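# Seat the pinned block in the press nest

## Task

Put the block all the way down into the press's nest beneath the ram, keeping the plate flat and resting on the block's two pins.

## Robot and tools

Robot: two Franka FR3 arms, left_arm and right_arm, each with a Robotiq 140 two-finger gripper. Left_arm's fingers can fold at a hinge. A part held in the outer quarter of its pads is squeezed normally. Held nearer the palm, a narrow part may slip or not be held, a wide one may be squeezed harder than asked, and a held part may later be released. Pushing those fingertips straight into a surface folds them easily unless the fingers are fully closed, so contact can go unnoticed and the next grip can fail. Right_arm's fingers are rigid.

Frames: the scene frame has its origin at table-top height, midway between the nominal bases, with +z up, +x out over the table and left_arm on the +y side. Image left/right do not match these names. Calibrated bases in the scene frame: left_arm at (+0.033, +0.362, 0) m, quat_wxyz (+1.000, 0, 0, +0.014); right_arm at (-0.042, -0.416, 0) m, quat_wxyz (+1.000, 0, 0, +0.013). Both have +z up. Each arm's end_effector_position (m) and end_effector_quat_wxyz, and its wrist camera pose, are in that arm's own base frame. Fixed cameras and the table use the scene frame. Reported hand poses can be off by a few cm, more at long reach. The gripper's fingers point along its +z and close along its y. end_effector_position is the point between the closed pads. Fingertips reach about 33 mm past it at gaps up to 40 mm, and about 9 mm past it fully open.

Row layout (used by execute_actions and move): 20 numbers, each in [-1, 1]. First left_arm: 7 joint numbers (waist, shoulder, upper arm roll, elbow, forearm roll, wrist pitch, wrist roll), then gripper position, force_limit, speed. Then the same 10 for right_arm. Always send all 20. Joint numbers are offsets, not poses. They count from the arm's Joint targets at the start of the action. 1.0 equals 1.632 rad for the first four joints, 3.472 rad for forearm roll, 2.955 for wrist pitch and 4.439 for wrist roll. Stated joint ranges (rad): waist -2.901..2.901, shoulder -1.836..1.836, upper arm roll -2.901..2.901, elbow -3.077..-0.117, forearm roll -2.876..2.876, wrist pitch 0.440..4.622, wrist roll -3.051..3.051. An action asking more than 0.018 rad past a range end is refused for both arms. Commanding within 0.05 rad of an end, or less under load, can trip a torque fault.

Gripper numbers are absolute commands. position runs from +1 (open, 140 mm) to about -0.8 (pads touch); -1 closes until blocked. force_limit -1..+1 gives roughly 14 N to 58 N on slow closes. speed -1..+1 gives about 30 to 250 mm/s; faster closes grip much harder. Both start at +1. To leave a gripper unchanged, resend its last three numbers; a 0 is a real command. To grip harder, raise force_limit and nudge position (e.g. -1 to -0.98). To grip softer, open and close again slowly.

execute_actions(actions, cameras): actions is a list of actions. Each action is a list of up to 15 rows, one per 1/30 s step; the last row repeats to fill 0.5 s. Offsets in later rows of the same action still count from the start targets; offsets in a new action add on. An empty list just reports state. cameras picks images: omitted/null/["all"] gives all, [] gives none.

move(target, speed, blend, blocking, cameras): target is one 20-number row or a list of up to 15 rows. Every row's offsets count from the current Joint targets, not from the previous row. speed is the top speed in rad/s of the joint with farthest to go, 0.01 to 5.26, default 0.5; it can be one value per target. blend (rad) rounds corners between listed targets. blocking=false returns after about 0.5 s while motion continues. Paths do not avoid obstacles or the other arm. Changed gripper numbers in later rows apply on arrival. The result adds a move: line, e.g. done, off_target, moving, held or fault, plus limits=held if steps were withheld.

wait(seconds 0..10): arms hold their last command; a running move continues. stop(): brakes a running move; fingers continue. zoom_image(camera, region): camera is cam_high, cam_low, cam_left_wrist or cam_right_wrist; region [x0, y0, x1, y1] in pixels from the top-left, at most 504x504. Images are 896x504. clear_fault(arm): clears a reported torque or force fault on left_arm or right_arm. read_manual(section): licence texts only. finished_scene(scene): ends the current scene, given its number; it cannot be undone.

Result lines: Joint positions, Joint velocities and Joint targets per arm in the joint order above (rad, rad/s). Joint targets are what the next offsets count from. Velocities may read "within noise". Joint torques and External joint torques are in N m; an outside push toward larger angles lowers the external reading. Flange force is in the gripper's x y z axes and includes held weight. Tool commands shows current gripper commands. object_status: 0 moving, 2 closed on something (a grip), 1 blocked while opening, 3 at target or pads met. position_measured is in counts: 3 open, about 75 = 100 mm, 139 = 60 mm, 200 = 20 mm, 230 = closed. Also watch for "joint sent to its limit", "joint command not followed", MOTOR HOT and fault lines.

Limits: each step, a joint's target stays within a fixed lead of its measured angle. Targets that would move the hand over 70 mm are scaled back. Contact force over 40 N on an arm, contact torque over a joint's limit (35/35/32/30/12/12/12 N m), or joint speed more than 10% over limit stops that arm until clear_fault. Holding loads or pushing against unreachable poses heats motors and can brake an arm for 30 s or more. The simulation keeps running while you reply.

Avoid: dropping parts or releasing them while moving, anything leaving the table, hard hits, strong pushes, twisting the gripper, squeezing hard on a part still resting on something, and any contact between the two arms, including one gripper closing on the other's fingers. Loose objects may occasionally be nudged by outside forces.

Each tool is called after "Request:" as name(argument=value, ...), one argument or row to a line, values as JSON.

## Session

Request:
execute_actions(
  actions=[],
)

Scene clock: 0.00 s.
left_arm: end_effector_position=(+0.4571, -0.3003, +0.2655) position_measured=3 object_status=3 end_effector_quat_wxyz=(-0.064, -0.205, +0.970, +0.117) | right_arm: end_effector_position=(+0.6768, +0.2545, +0.1954) position_measured=3 object_status=3 end_effector_quat_wxyz=(-0.048, +0.116, +0.930, +0.345)
Joint positions: left_arm=[-0.57 0.227 -0.054 -1.624 0.075 1.59 0.518] | right_arm=[0.227 0.506 -0.149 -1.579 0.871 1.974 1.512]
Joint velocities: within noise
Joint torques (N m): no reading
External joint torques (N m): no reading
Flange force (N): no reading
Joint targets: left_arm=[-0.570 0.227 -0.054 -1.624 0.075 1.590 0.518] | right_arm=[0.227 0.506 -0.149 -1.579 0.871 1.974 1.512]
Tool commands: left_gripper/position=+1.0 left_gripper/force_limit=+1.0 left_gripper/speed=+1.0 right_gripper/position=+1.0 right_gripper/force_limit=+1.0 right_gripper/speed=+1.0

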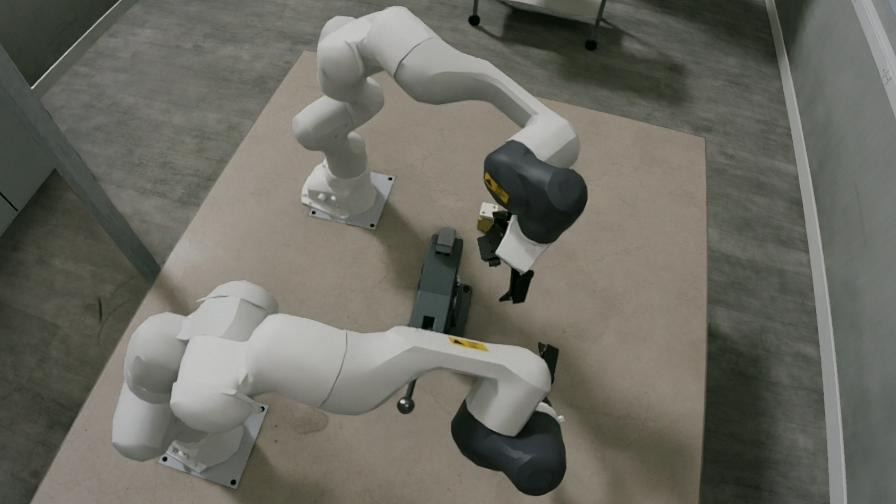

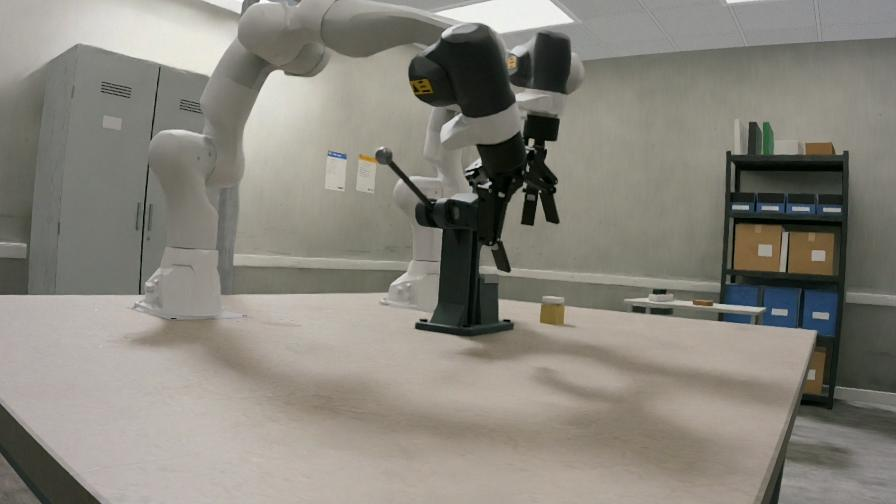

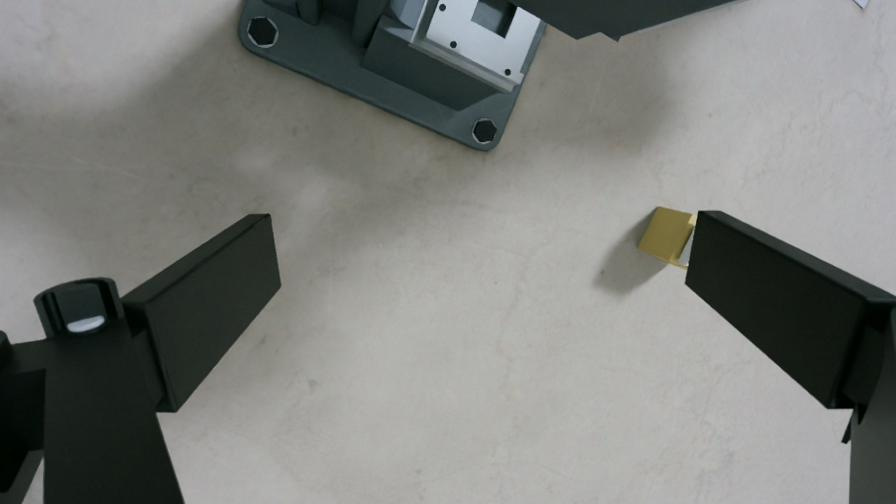

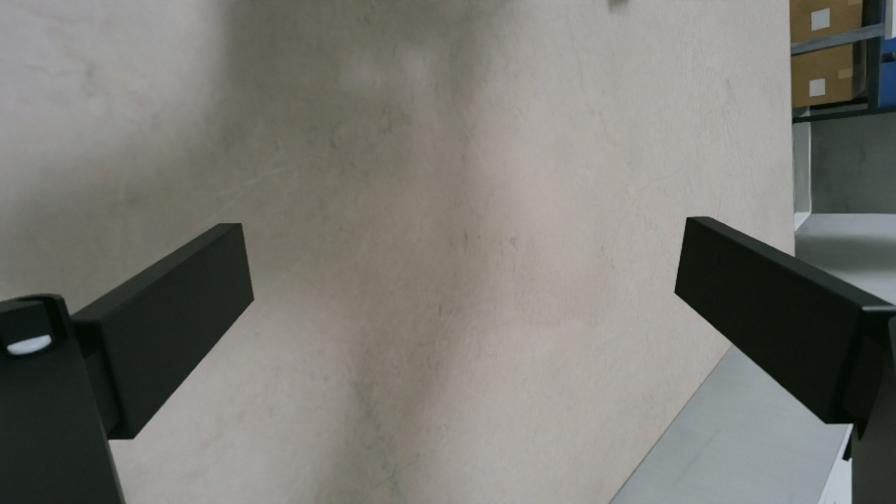

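Request:
zoom_image(
  camera="cam_left_wrist",
  region=[230, 0, 630, 170],
)

Request:
zoom_image(
  camera="cam_left_wrist",
  region=[580, 180, 780, 300],
)

Request:
zoom_image(
  camera="cam_low",
  region=[340, 120, 620, 360],
)

Request:
zoom_image(
  camera="cam_high",
  region=[380, 180, 580, 430],
)

Scaled by 1.260 from the camera's 896x504 image, which has a finer 1280x720 frame.

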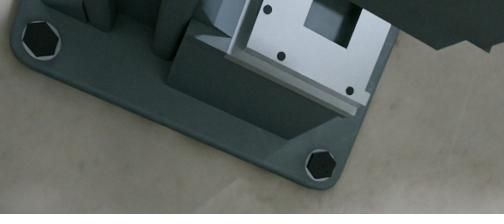

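Scaled by 2.520 from the camera's 896x504 image, which has a finer 1280x720 frame.

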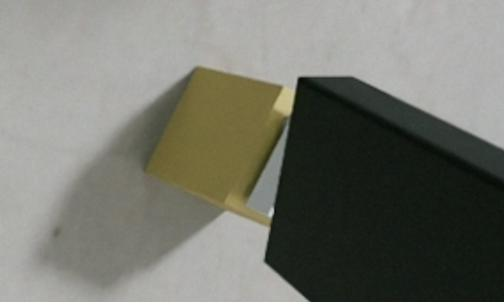

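Scaled by 1.800 from the camera's 896x504 image, which has a finer 1280x720 frame.

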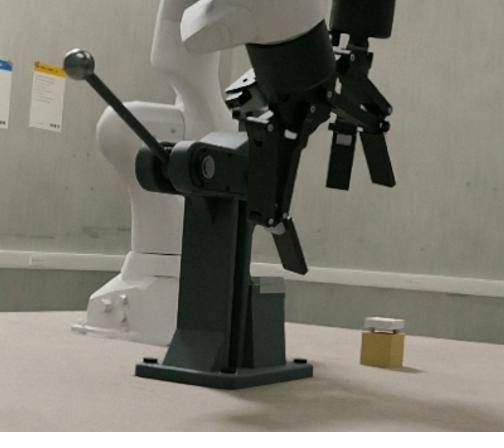

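Scaled by 2.016 from the camera's 896x504 image, which has a finer 1280x720 frame.

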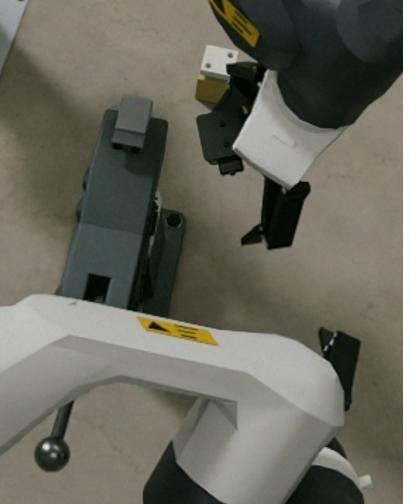

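Request:
move(
  target=[0.7016, -0.3045, 0.0331, -0.4816, -0.2589, -0.044, 0.0554, 1, 1, 1, -0.429, 0, 0, 0, 0, 0, 0, 1, 1, 1],
  speed=0.9,
)

Scene clock: 91.03 s.
left_arm: end_effector_position=(+0.3721, -0.0438, +0.3063) position_measured=3 object_status=3 end_effector_quat_wxyz=(+0.349, +0.623, -0.607, +0.350) | right_arm: end_effector_position=(+0.6813, -0.2422, +0.1954) position_measured=3 object_status=3 end_effector_quat_wxyz=(+0.073, +0.428, +0.834, +0.340)
Joint positions: left_arm=[0.573 -0.268 0.001 -2.408 -0.821 1.463 0.758] | right_arm=[-0.474 0.506 -0.15 -1.579 0.871 1.974 1.512]
Joint velocities: left_arm=[0 -0.001 0.002 0.001 0 0 0.006] | right_arm=[within noise]
Joint torques (N m): left_arm=[0.45 -21.89 -0.58 20.03 -1.77 -0.58 0.34] | right_arm=[-0.44 -47.24 -0.95 23.27 1.41 1.18 0.04]
External joint torques (N m): left_arm=[0.48 -1.59 -0.9 -1.9 -0.49 -0.34 0.32] | right_arm=[-0.52 0.63 0.54 -0.99 0.08 -0.14 -0.03]
Flange force (N): left_arm=[2.9 8.5 6.0] | right_arm=[1.9 -2.0 0.7]
Joint targets: left_arm=[0.575 -0.270 0.000 -2.410 -0.824 1.460 0.764] | right_arm=[-0.473 0.506 -0.149 -1.579 0.871 1.974 1.512]
move: done

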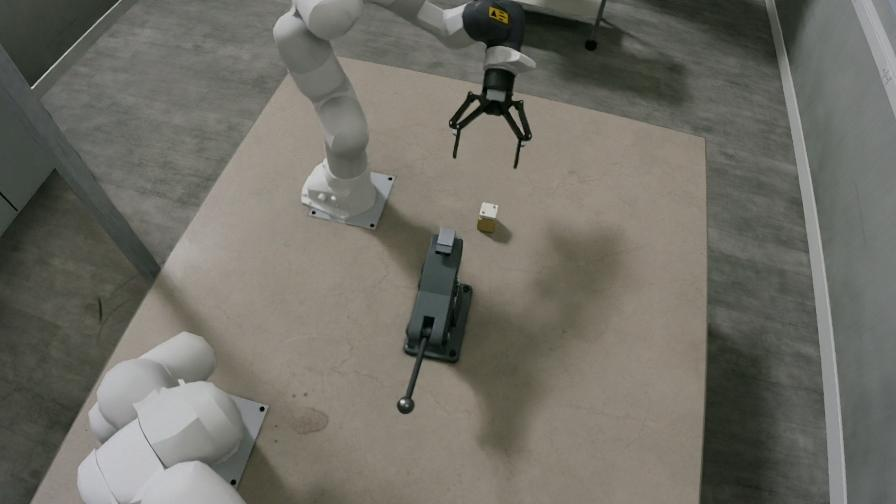

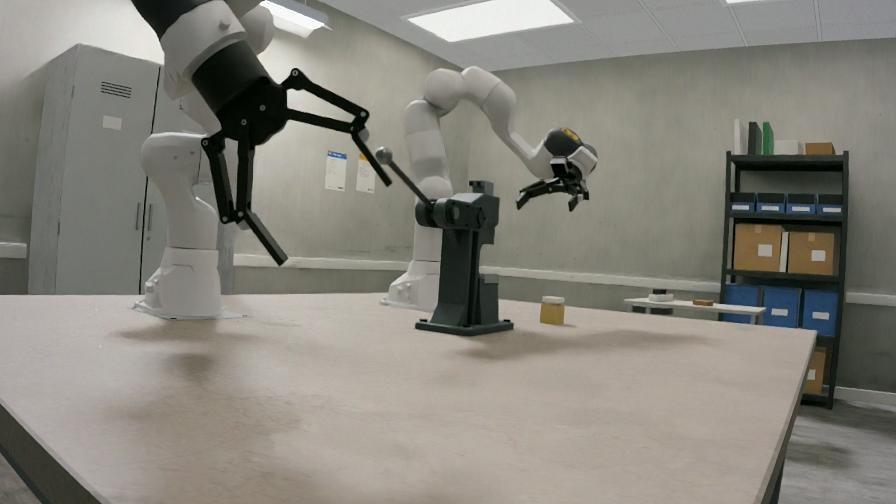

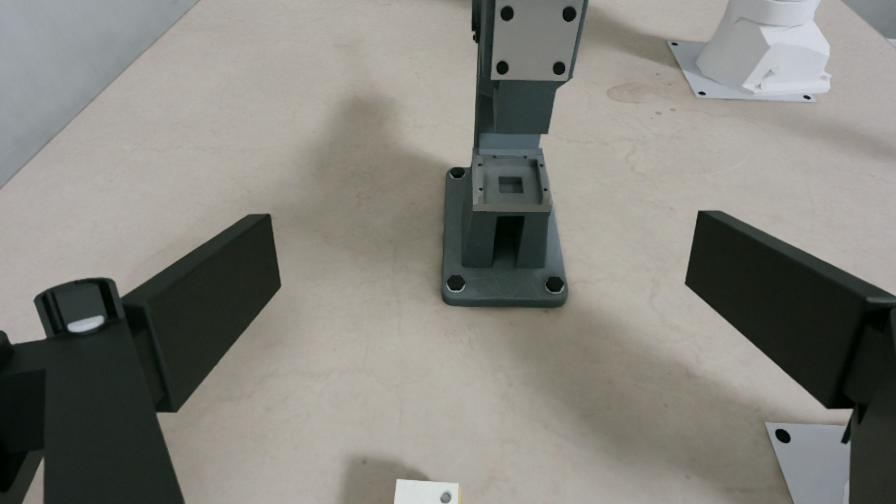

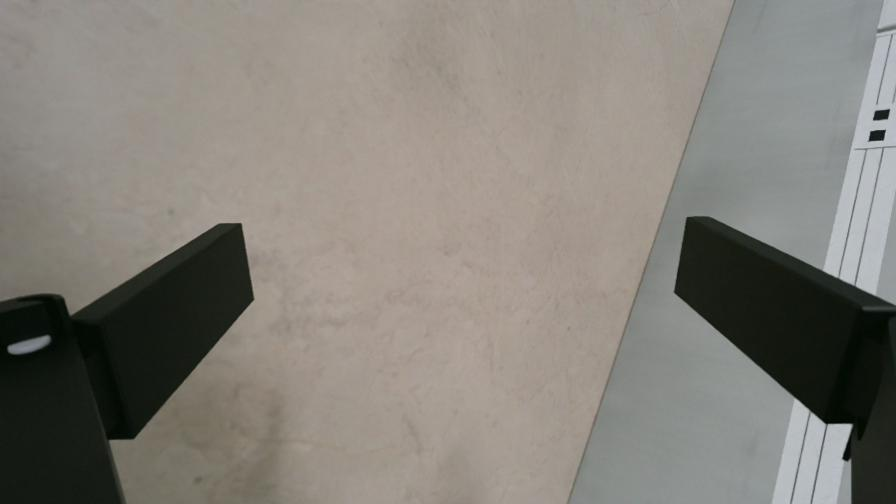

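Request:
zoom_image(
  camera="cam_left_wrist",
  region=[420, 100, 620, 320],
)

Request:
zoom_image(
  camera="cam_left_wrist",
  region=[430, 0, 630, 220],
)

Request:
zoom_image(
  camera="cam_high",
  region=[390, 180, 530, 380],
)

Request:
zoom_image(
  camera="cam_low",
  region=[400, 160, 600, 350],
)

Request:
zoom_image(
  camera="cam_left_wrist",
  region=[340, 450, 500, 504],
)

Scaled by 2.291 from the camera's 896x504 image, which has a finer 1280x720 frame.

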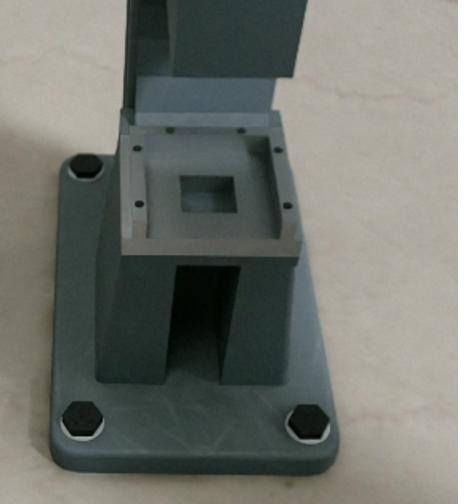

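Scaled by 2.291 from the camera's 896x504 image, which has a finer 1280x720 frame.

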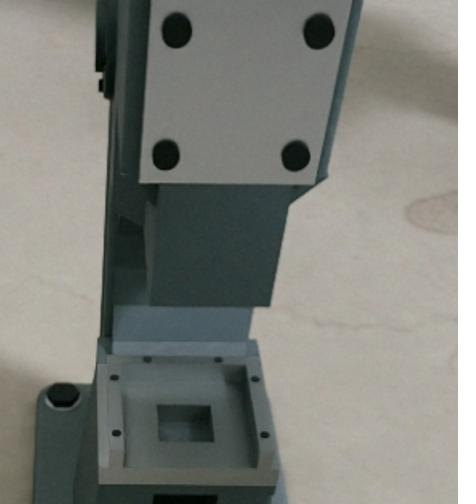

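Scaled by 2.520 from the camera's 896x504 image, which has a finer 1280x720 frame.

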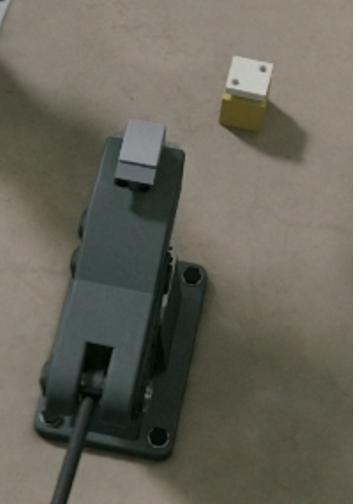

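Scaled by 2.520 from the camera's 896x504 image, which has a finer 1280x720 frame.

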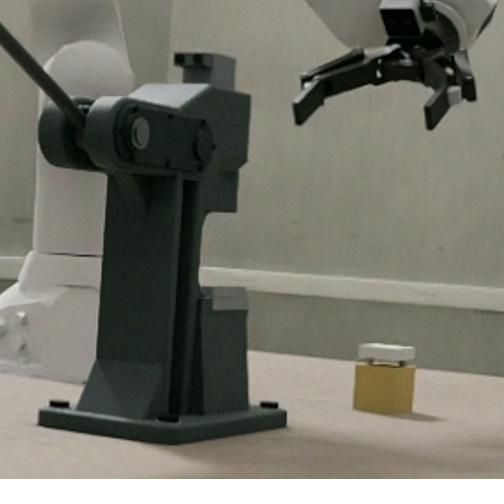

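Scaled by 3.150 from the camera's 896x504 image, which has a finer 1280x720 frame.

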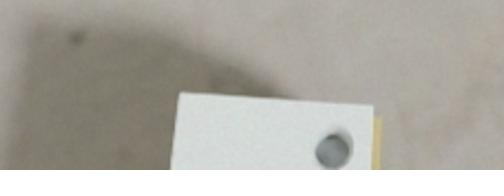

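Request:
zoom_image(
  camera="cam_left_wrist",
  region=[460, 130, 570, 230],
)

Request:
zoom_image(
  camera="cam_low",
  region=[460, 200, 580, 340],
)

Request:
zoom_image(
  camera="cam_high",
  region=[465, 190, 515, 245],
)

Scaled by 4.582 from the camera's 896x504 image, which has a finer 1280x720 frame.

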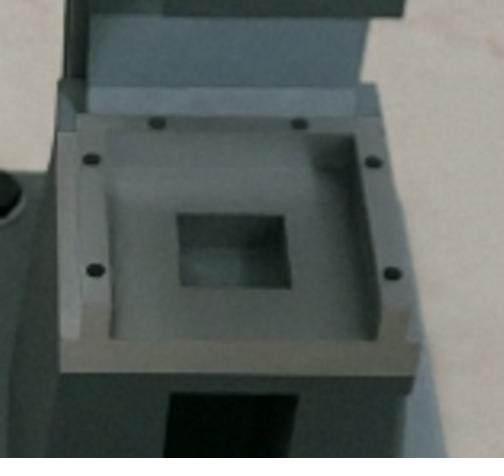

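Scaled by 3.600 from the camera's 896x504 image, which has a finer 1280x720 frame.

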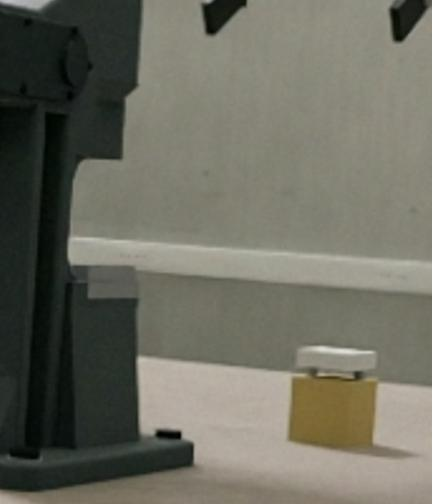

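Scaled by 9.164 from the camera's 896x504 image, which has a finer 1280x720 frame.

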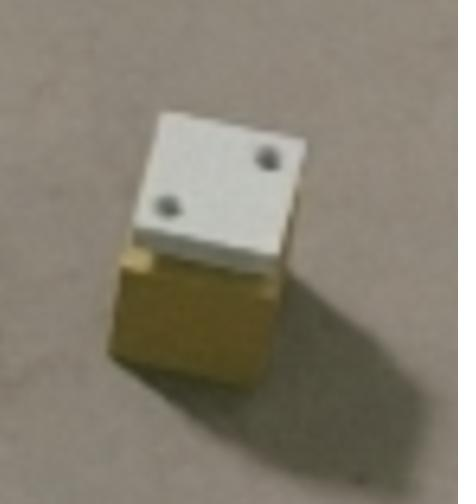

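Request:
move(
  target=[0.1232, 0.4494, 0, 0.2641, 0.0577, 0.0277, 0.0806, 0.175, -1, -0.5, 0, 0, 0, 0, 0, 0, 0, 1, 1, 1],
  speed=0.6,
)

Scene clock: 172.07 s.
left_arm: end_effector_position=(+0.3998, +0.1288, +0.1106) position_measured=107 object_status=3 end_effector_quat_wxyz=(+0.366, +0.597, -0.626, +0.343) | right_arm: end_effector_position=(+0.6813, -0.2422, +0.1954) position_measured=3 object_status=3 end_effector_quat_wxyz=(+0.073, +0.428, +0.834, +0.340)
Joint positions: left_arm=[0.775 0.463 0.001 -1.98 -0.625 1.539 1.116] | right_arm=[-0.474 0.506 -0.15 -1.579 0.871 1.974 1.512]
Joint velocities: left_arm=[-0.001 0 0.001 0.001 -0.001 -0.001 0.006] | right_arm=[within noise]
Joint torques (N m): left_arm=[0.13 -42.03 -0.99 17.04 -0.23 -0.58 0.33] | right_arm=[-0.44 -47.16 -0.95 23.26 1.42 1.2 0.09]
External joint torques (N m): left_arm=[0.21 -1.51 -0.58 -0.87 0.35 0.23 0.3] | right_arm=[-0.51 0.9 0.55 -1.14 0.08 -0.14 0.02]
Flange force (N): left_arm=[4.8 5.1 3.6] | right_arm=[1.7 -2.1 1.1]
Joint targets: left_arm=[0.776 0.464 0.000 -1.979 -0.623 1.542 1.121] | right_arm=[-0.473 0.506 -0.149 -1.579 0.871 1.974 1.512]
move: done

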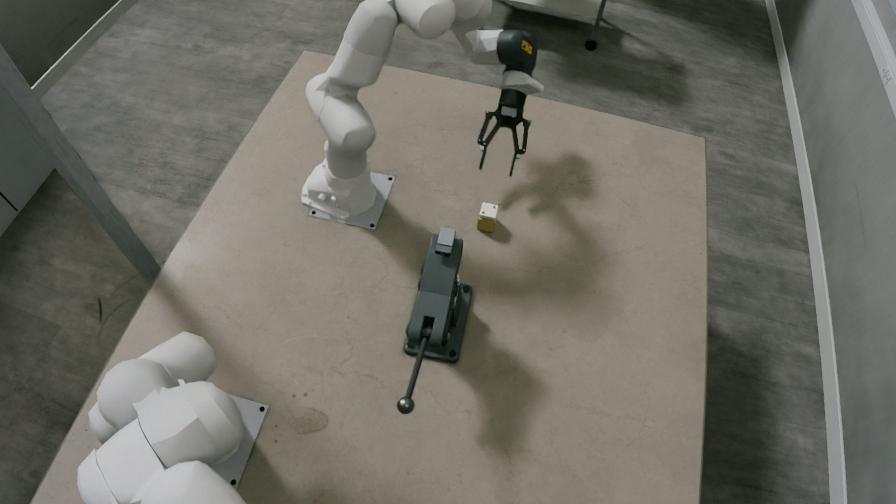

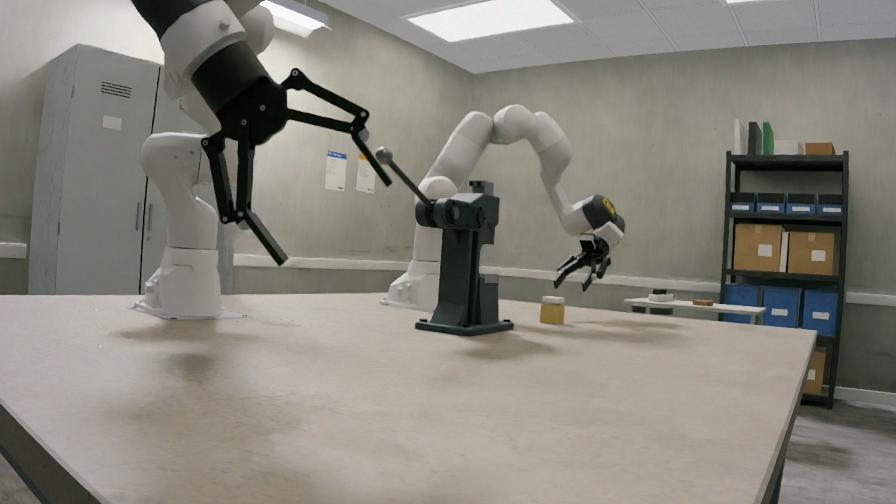

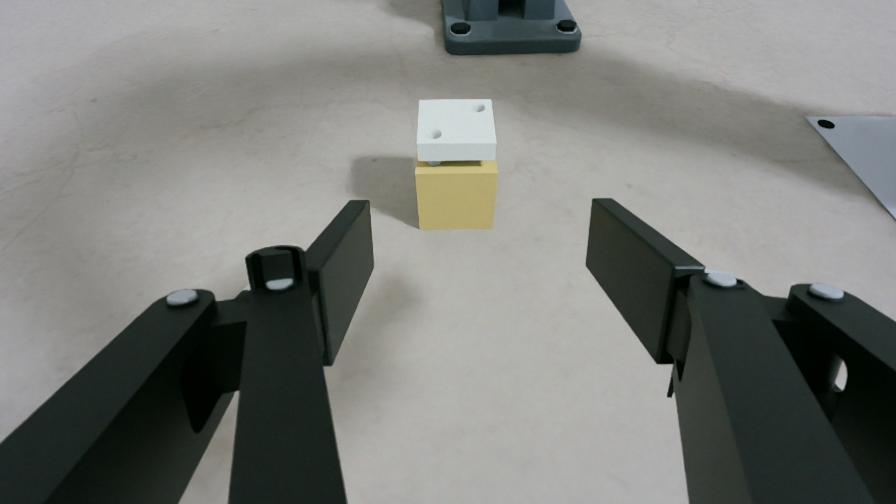

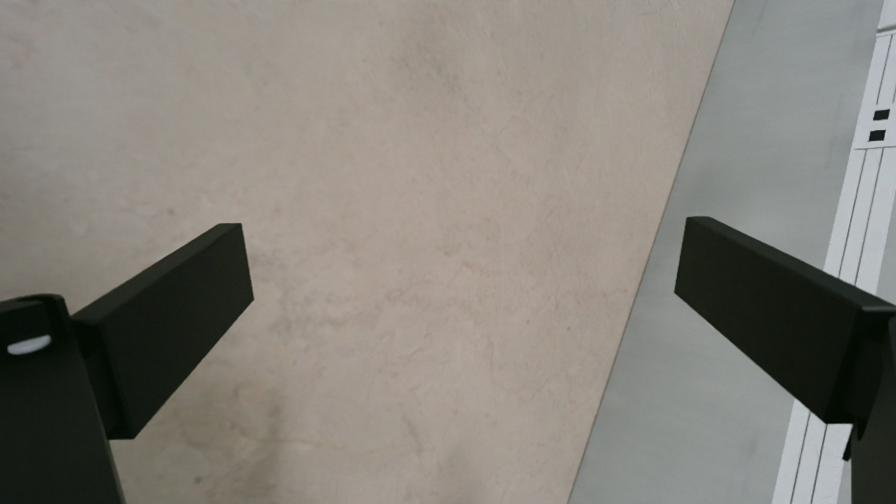

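Request:
zoom_image(
  camera="cam_left_wrist",
  region=[380, 80, 540, 250],
)

Request:
zoom_image(
  camera="cam_low",
  region=[500, 240, 620, 350],
)

Scaled by 2.965 from the camera's 896x504 image, which has a finer 1280x720 frame.

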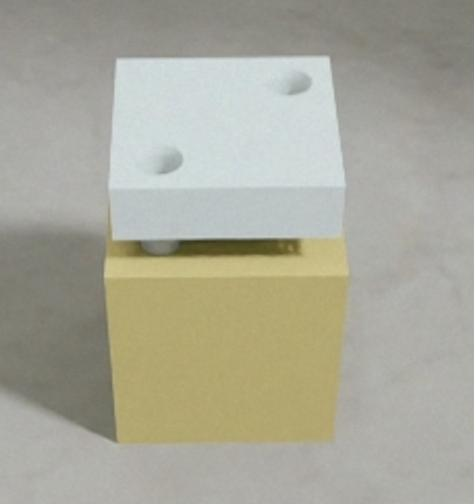

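Scaled by 4.200 from the camera's 896x504 image, which has a finer 1280x720 frame.

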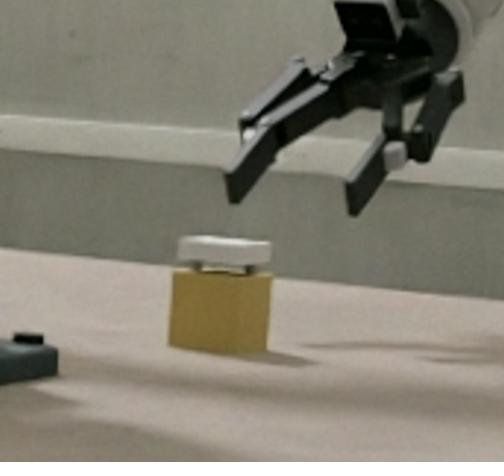

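Request:
move(
  target=[-0.0751, -0.0064, 0, -0.1036, -0.0304, 0.0573, 0.0097, 0.175, -1, -0.5, 0, 0, 0, 0, 0, 0, 0, 1, 1, 1],
  speed=0.3,
)

Request:
zoom_image(
  camera="cam_low",
  region=[500, 240, 620, 350],
)

Request:
zoom_image(
  camera="cam_left_wrist",
  region=[350, 100, 610, 300],
)

Scene clock: 247.10 s.
left_arm: end_effector_position=(+0.4037, +0.0549, +0.0650) position_measured=107 object_status=3 end_effector_quat_wxyz=(+0.365, +0.597, -0.627, +0.343) | right_arm: end_effector_position=(+0.6813, -0.2422, +0.1954) position_measured=3 object_status=3 end_effector_quat_wxyz=(+0.073, +0.428, +0.834, +0.340)
Joint positions: left_arm=[0.654 0.455 -0.001 -2.146 -0.727 1.708 1.159] | right_arm=[-0.474 0.506 -0.15 -1.579 0.871 1.974 1.512]
Joint velocities: left_arm=[0.001 0 0.001 -0.001 0 0.004 0.005] | right_arm=[within noise]
Joint torques (N m): left_arm=[0.01 -40.15 -0.27 14.06 -0.96 -0.61 0.28] | right_arm=[-0.47 -47.28 -0.93 23.29 1.41 1.19 0.16]
External joint torques (N m): left_arm=[0.05 -1.95 0.11 -1.76 -0.5 0.22 0.25] | right_arm=[-0.49 0.88 0.62 -1.13 0.08 -0.14 0.09]
Flange force (N): left_arm=[7.9 7.8 4.5] | right_arm=[1.7 -1.9 1.0]
Joint targets: left_arm=[0.653 0.453 0.000 -2.148 -0.729 1.711 1.164] | right_arm=[-0.473 0.506 -0.149 -1.579 0.871 1.974 1.512]
move: done

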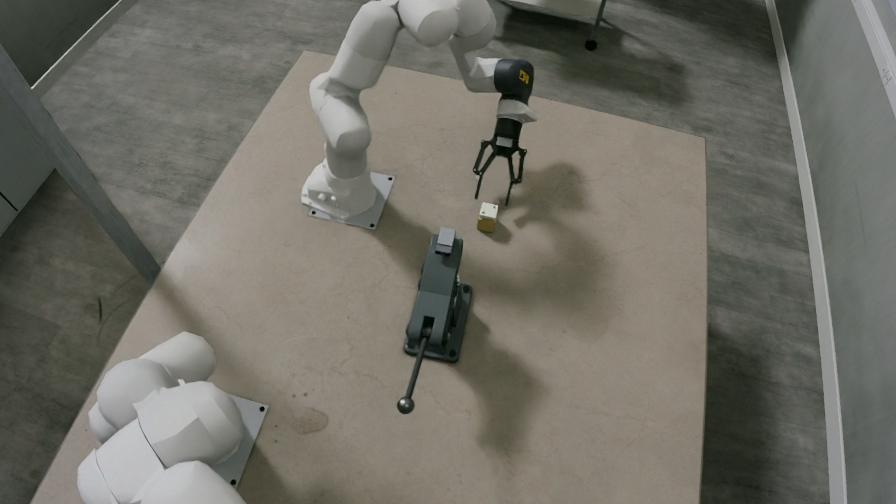

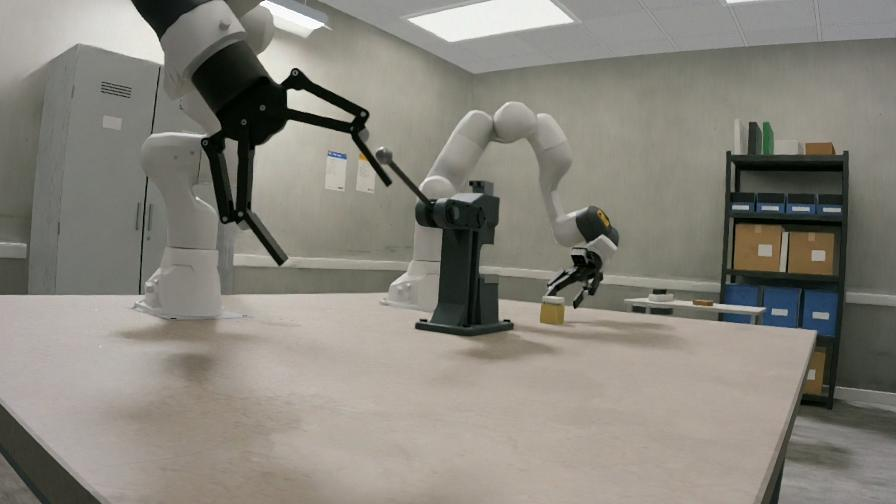

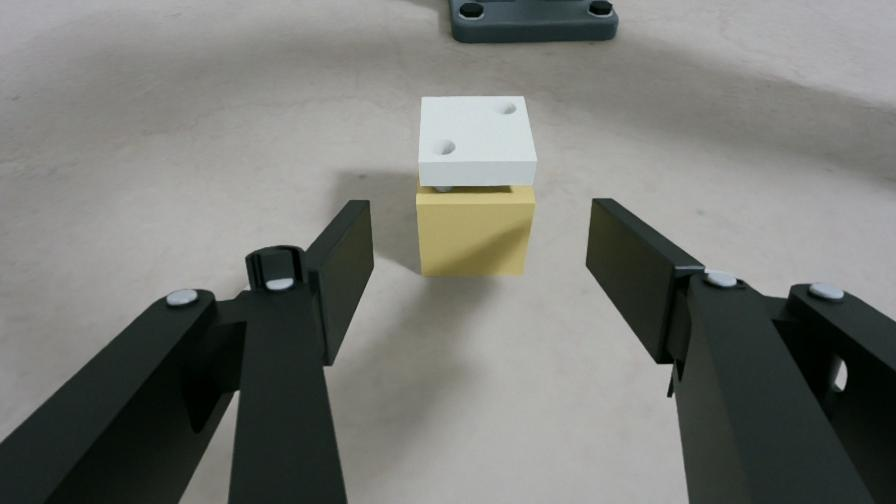

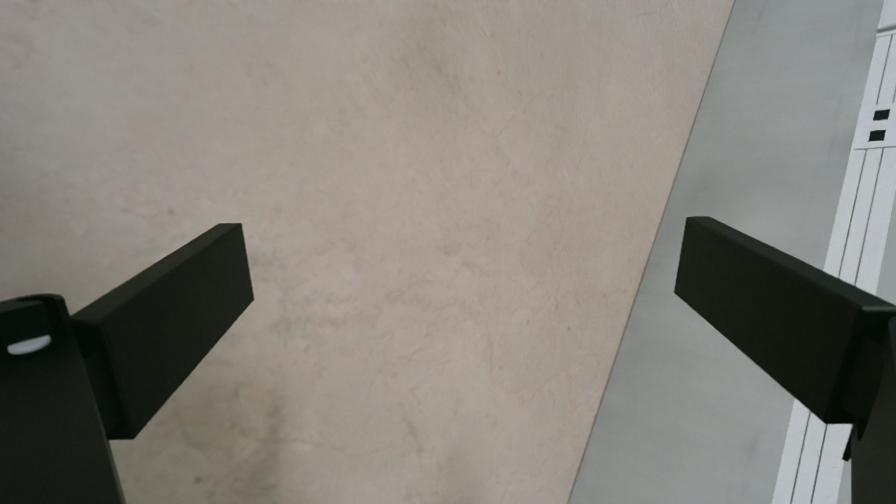

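Scaled by 4.200 from the camera's 896x504 image, which has a finer 1280x720 frame.

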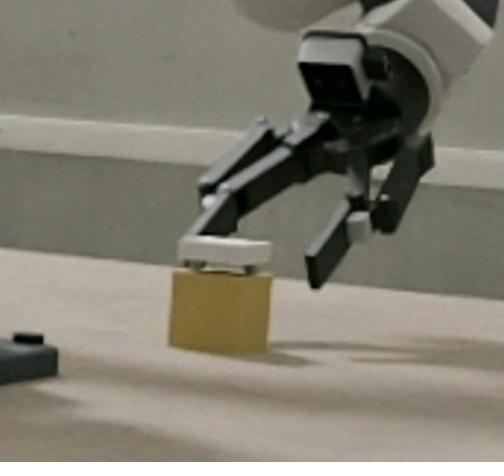

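Scaled by 1.938 from the camera's 896x504 image, which has a finer 1280x720 frame.

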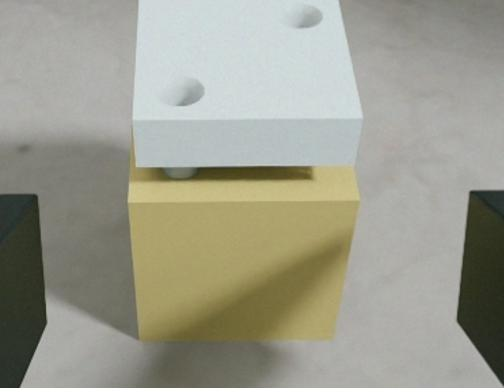

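Request:
move(
  target=[-0.0369, 0.0028, 0, -0.0415, -0.0166, 0.0246, 0.0065, 0.175, -1, -0.5, 0, 0, 0, 0, 0, 0, 0, 1, 1, 1],
  speed=0.15,
)

Request:
zoom_image(
  camera="cam_low",
  region=[500, 240, 620, 350],
)

Request:
zoom_image(
  camera="cam_left_wrist",
  region=[350, 100, 610, 350],
)

Scene clock: 253.80 s.
left_arm: end_effector_position=(+0.4020, +0.0215, +0.0454) position_measured=107 object_status=3 end_effector_quat_wxyz=(+0.364, +0.597, -0.627, +0.343) | right_arm: end_effector_position=(+0.6813, -0.2422, +0.1954) position_measured=3 object_status=3 end_effector_quat_wxyz=(+0.073, +0.428, +0.834, +0.340)
Joint positions: left_arm=[0.594 0.457 -0.001 -2.214 -0.784 1.781 1.188] | right_arm=[-0.474 0.506 -0.15 -1.579 0.871 1.974 1.512]
Joint velocities: left_arm=[0 -0.001 -0.001 -0.001 -0.002 0.003 0.006] | right_arm=[within noise]
Joint torques (N m): left_arm=[-0.19 -38.45 -0.67 13 -0.84 -0.69 0.31] | right_arm=[-0.47 -47.15 -0.9 23.2 1.42 1.19 0.12]
External joint torques (N m): left_arm=[-0.22 -1.25 -0.36 -1.74 -0.46 0.16 0.28] | right_arm=[-0.37 0.89 0.74 -1.18 0.09 -0.16 0.05]
Flange force (N): left_arm=[6.3 6.4 4.0] | right_arm=[2.0 -1.9 1.2]
Joint targets: left_arm=[0.593 0.458 0.000 -2.216 -0.787 1.784 1.193] | right_arm=[-0.473 0.506 -0.149 -1.579 0.871 1.974 1.512]
move: done

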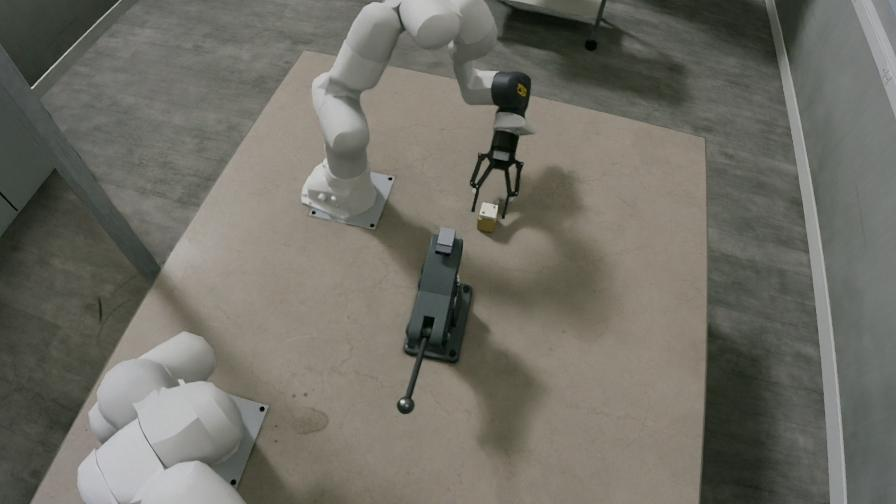

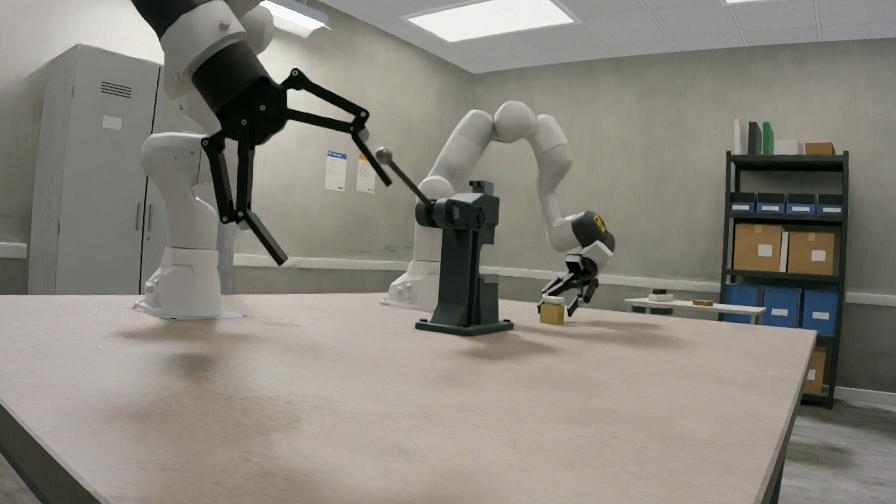

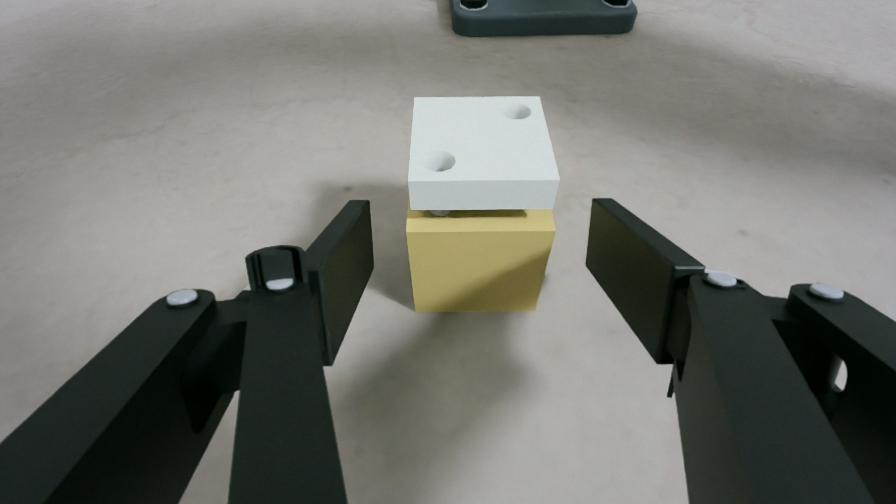

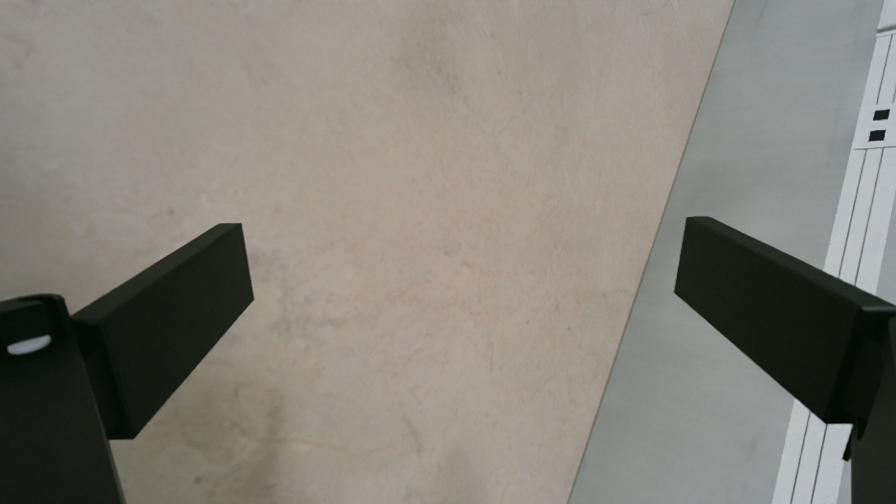

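Scaled by 4.200 from the camera's 896x504 image, which has a finer 1280x720 frame.

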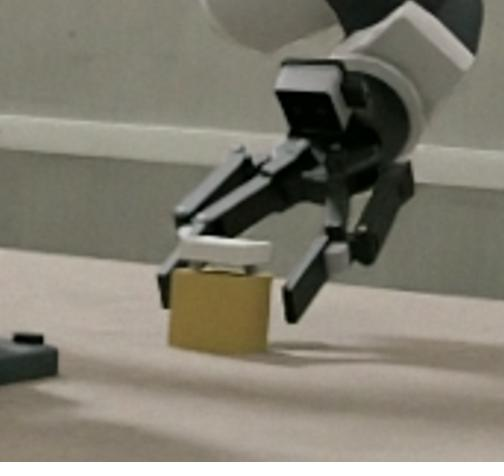

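Scaled by 1.938 from the camera's 896x504 image, which has a finer 1280x720 frame.

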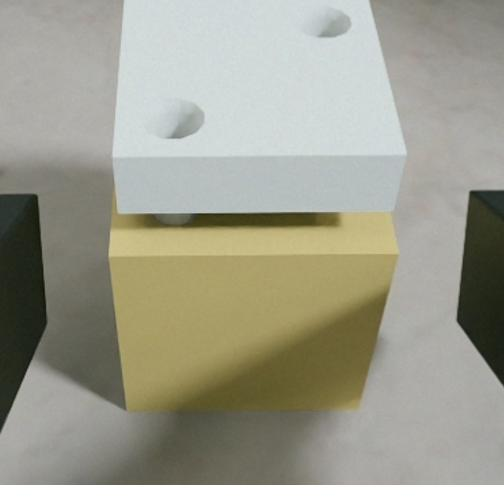

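Request:
move(
  target=[0, 0, 0, 0, 0, 0, 0, -1, 0, -1, 0, 0, 0, 0, 0, 0, 0, 1, 1, 1],
  speed=0.15,
)

Request:
zoom_image(
  camera="cam_left_wrist",
  region=[350, 100, 610, 350],
)

Request:
zoom_image(
  camera="cam_low",
  region=[500, 240, 620, 350],
)

Scene clock: 266.57 s.
left_arm: end_effector_position=(+0.4023, +0.0216, +0.0453) position_measured=160 object_status=0 end_effector_quat_wxyz=(+0.363, +0.596, -0.628, +0.344) | right_arm: end_effector_position=(+0.6813, -0.2422, +0.1954) position_measured=3 object_status=3 end_effector_quat_wxyz=(+0.073, +0.428, +0.834, +0.340)
Joint positions: left_arm=[0.594 0.457 0 -2.214 -0.785 1.782 1.191] | right_arm=[-0.474 0.506 -0.15 -1.579 0.871 1.974 1.512]
Joint velocities: within noise
Joint torques (N m): left_arm=[-0.46 -37.31 -0.62 12.93 -0.58 -0.4 0.18] | right_arm=[-0.47 -47.22 -0.98 23.18 1.43 1.16 0.11]
External joint torques (N m): left_arm=[-0.55 -0.25 -0.37 -1.73 -0.2 0.45 0.16] | right_arm=[-0.48 0.85 0.57 -1.21 0.09 -0.17 0.04]
Flange force (N): left_arm=[3.7 4.7 4.7] | right_arm=[2.2 -2.1 1.0]
Joint targets: left_arm=[0.593 0.458 0.000 -2.216 -0.787 1.784 1.193] | right_arm=[-0.473 0.506 -0.149 -1.579 0.871 1.974 1.512]
move: done

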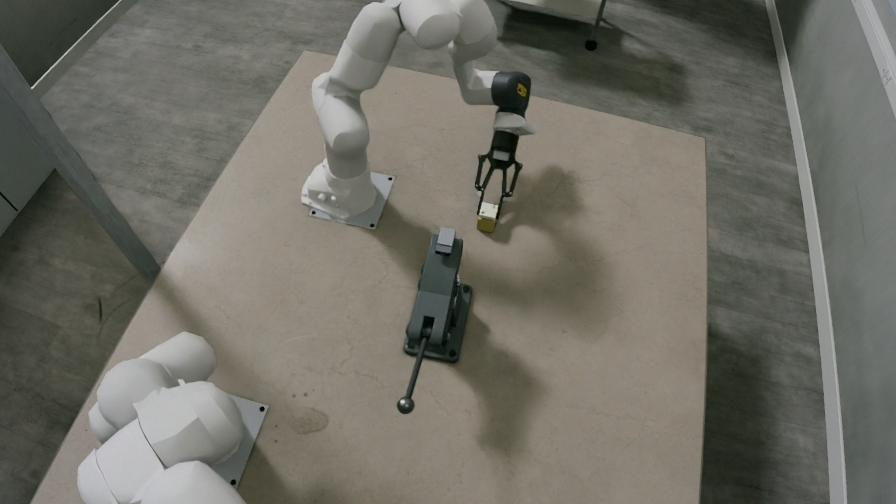

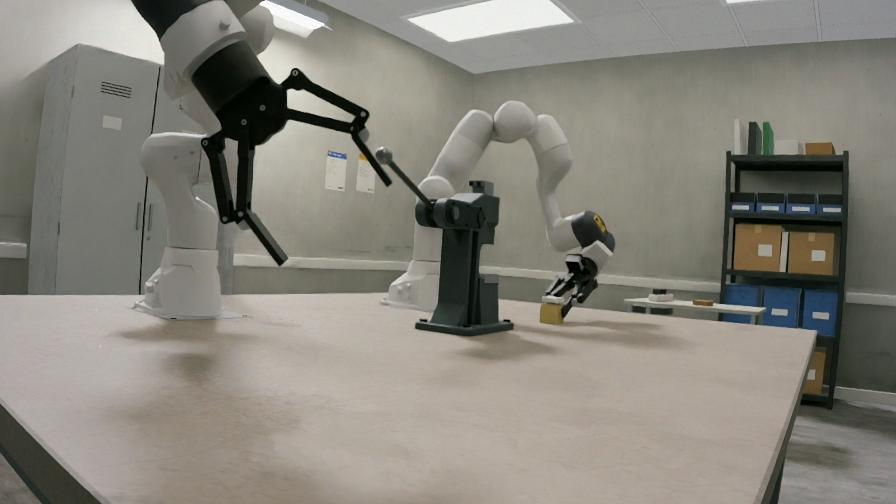

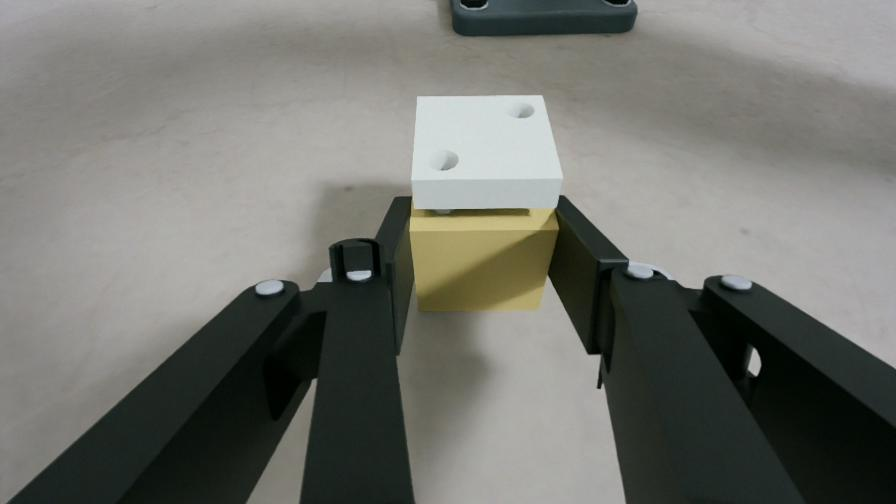

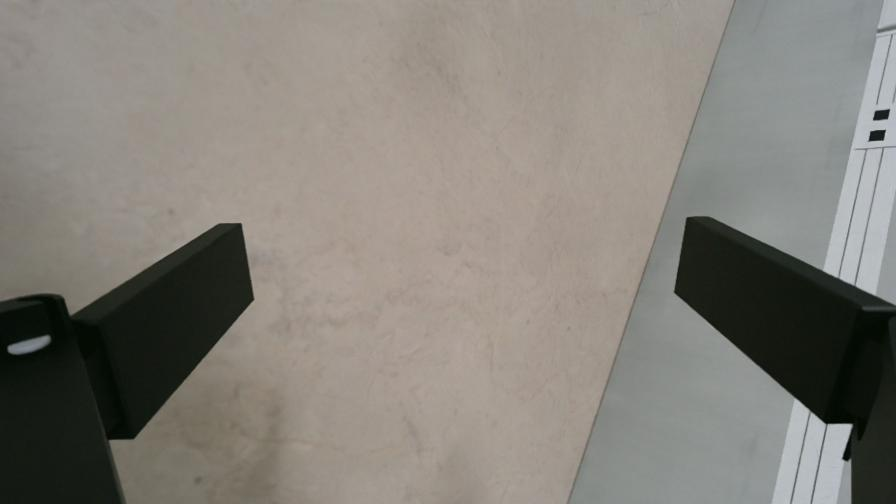

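Scaled by 1.938 from the camera's 896x504 image, which has a finer 1280x720 frame.

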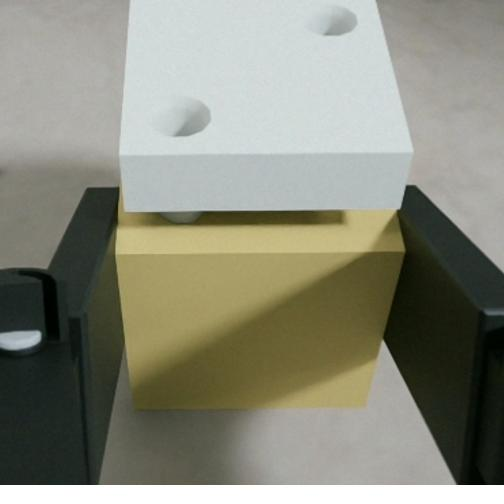

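Scaled by 4.200 from the camera's 896x504 image, which has a finer 1280x720 frame.

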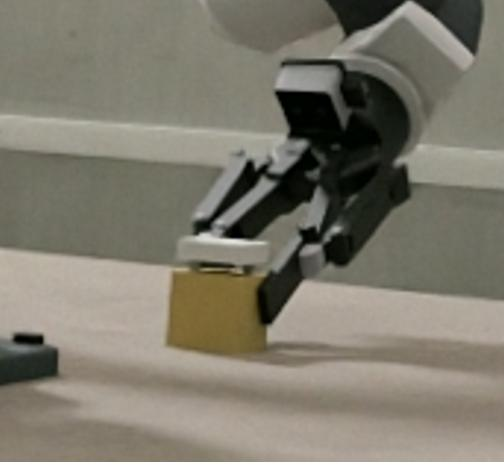

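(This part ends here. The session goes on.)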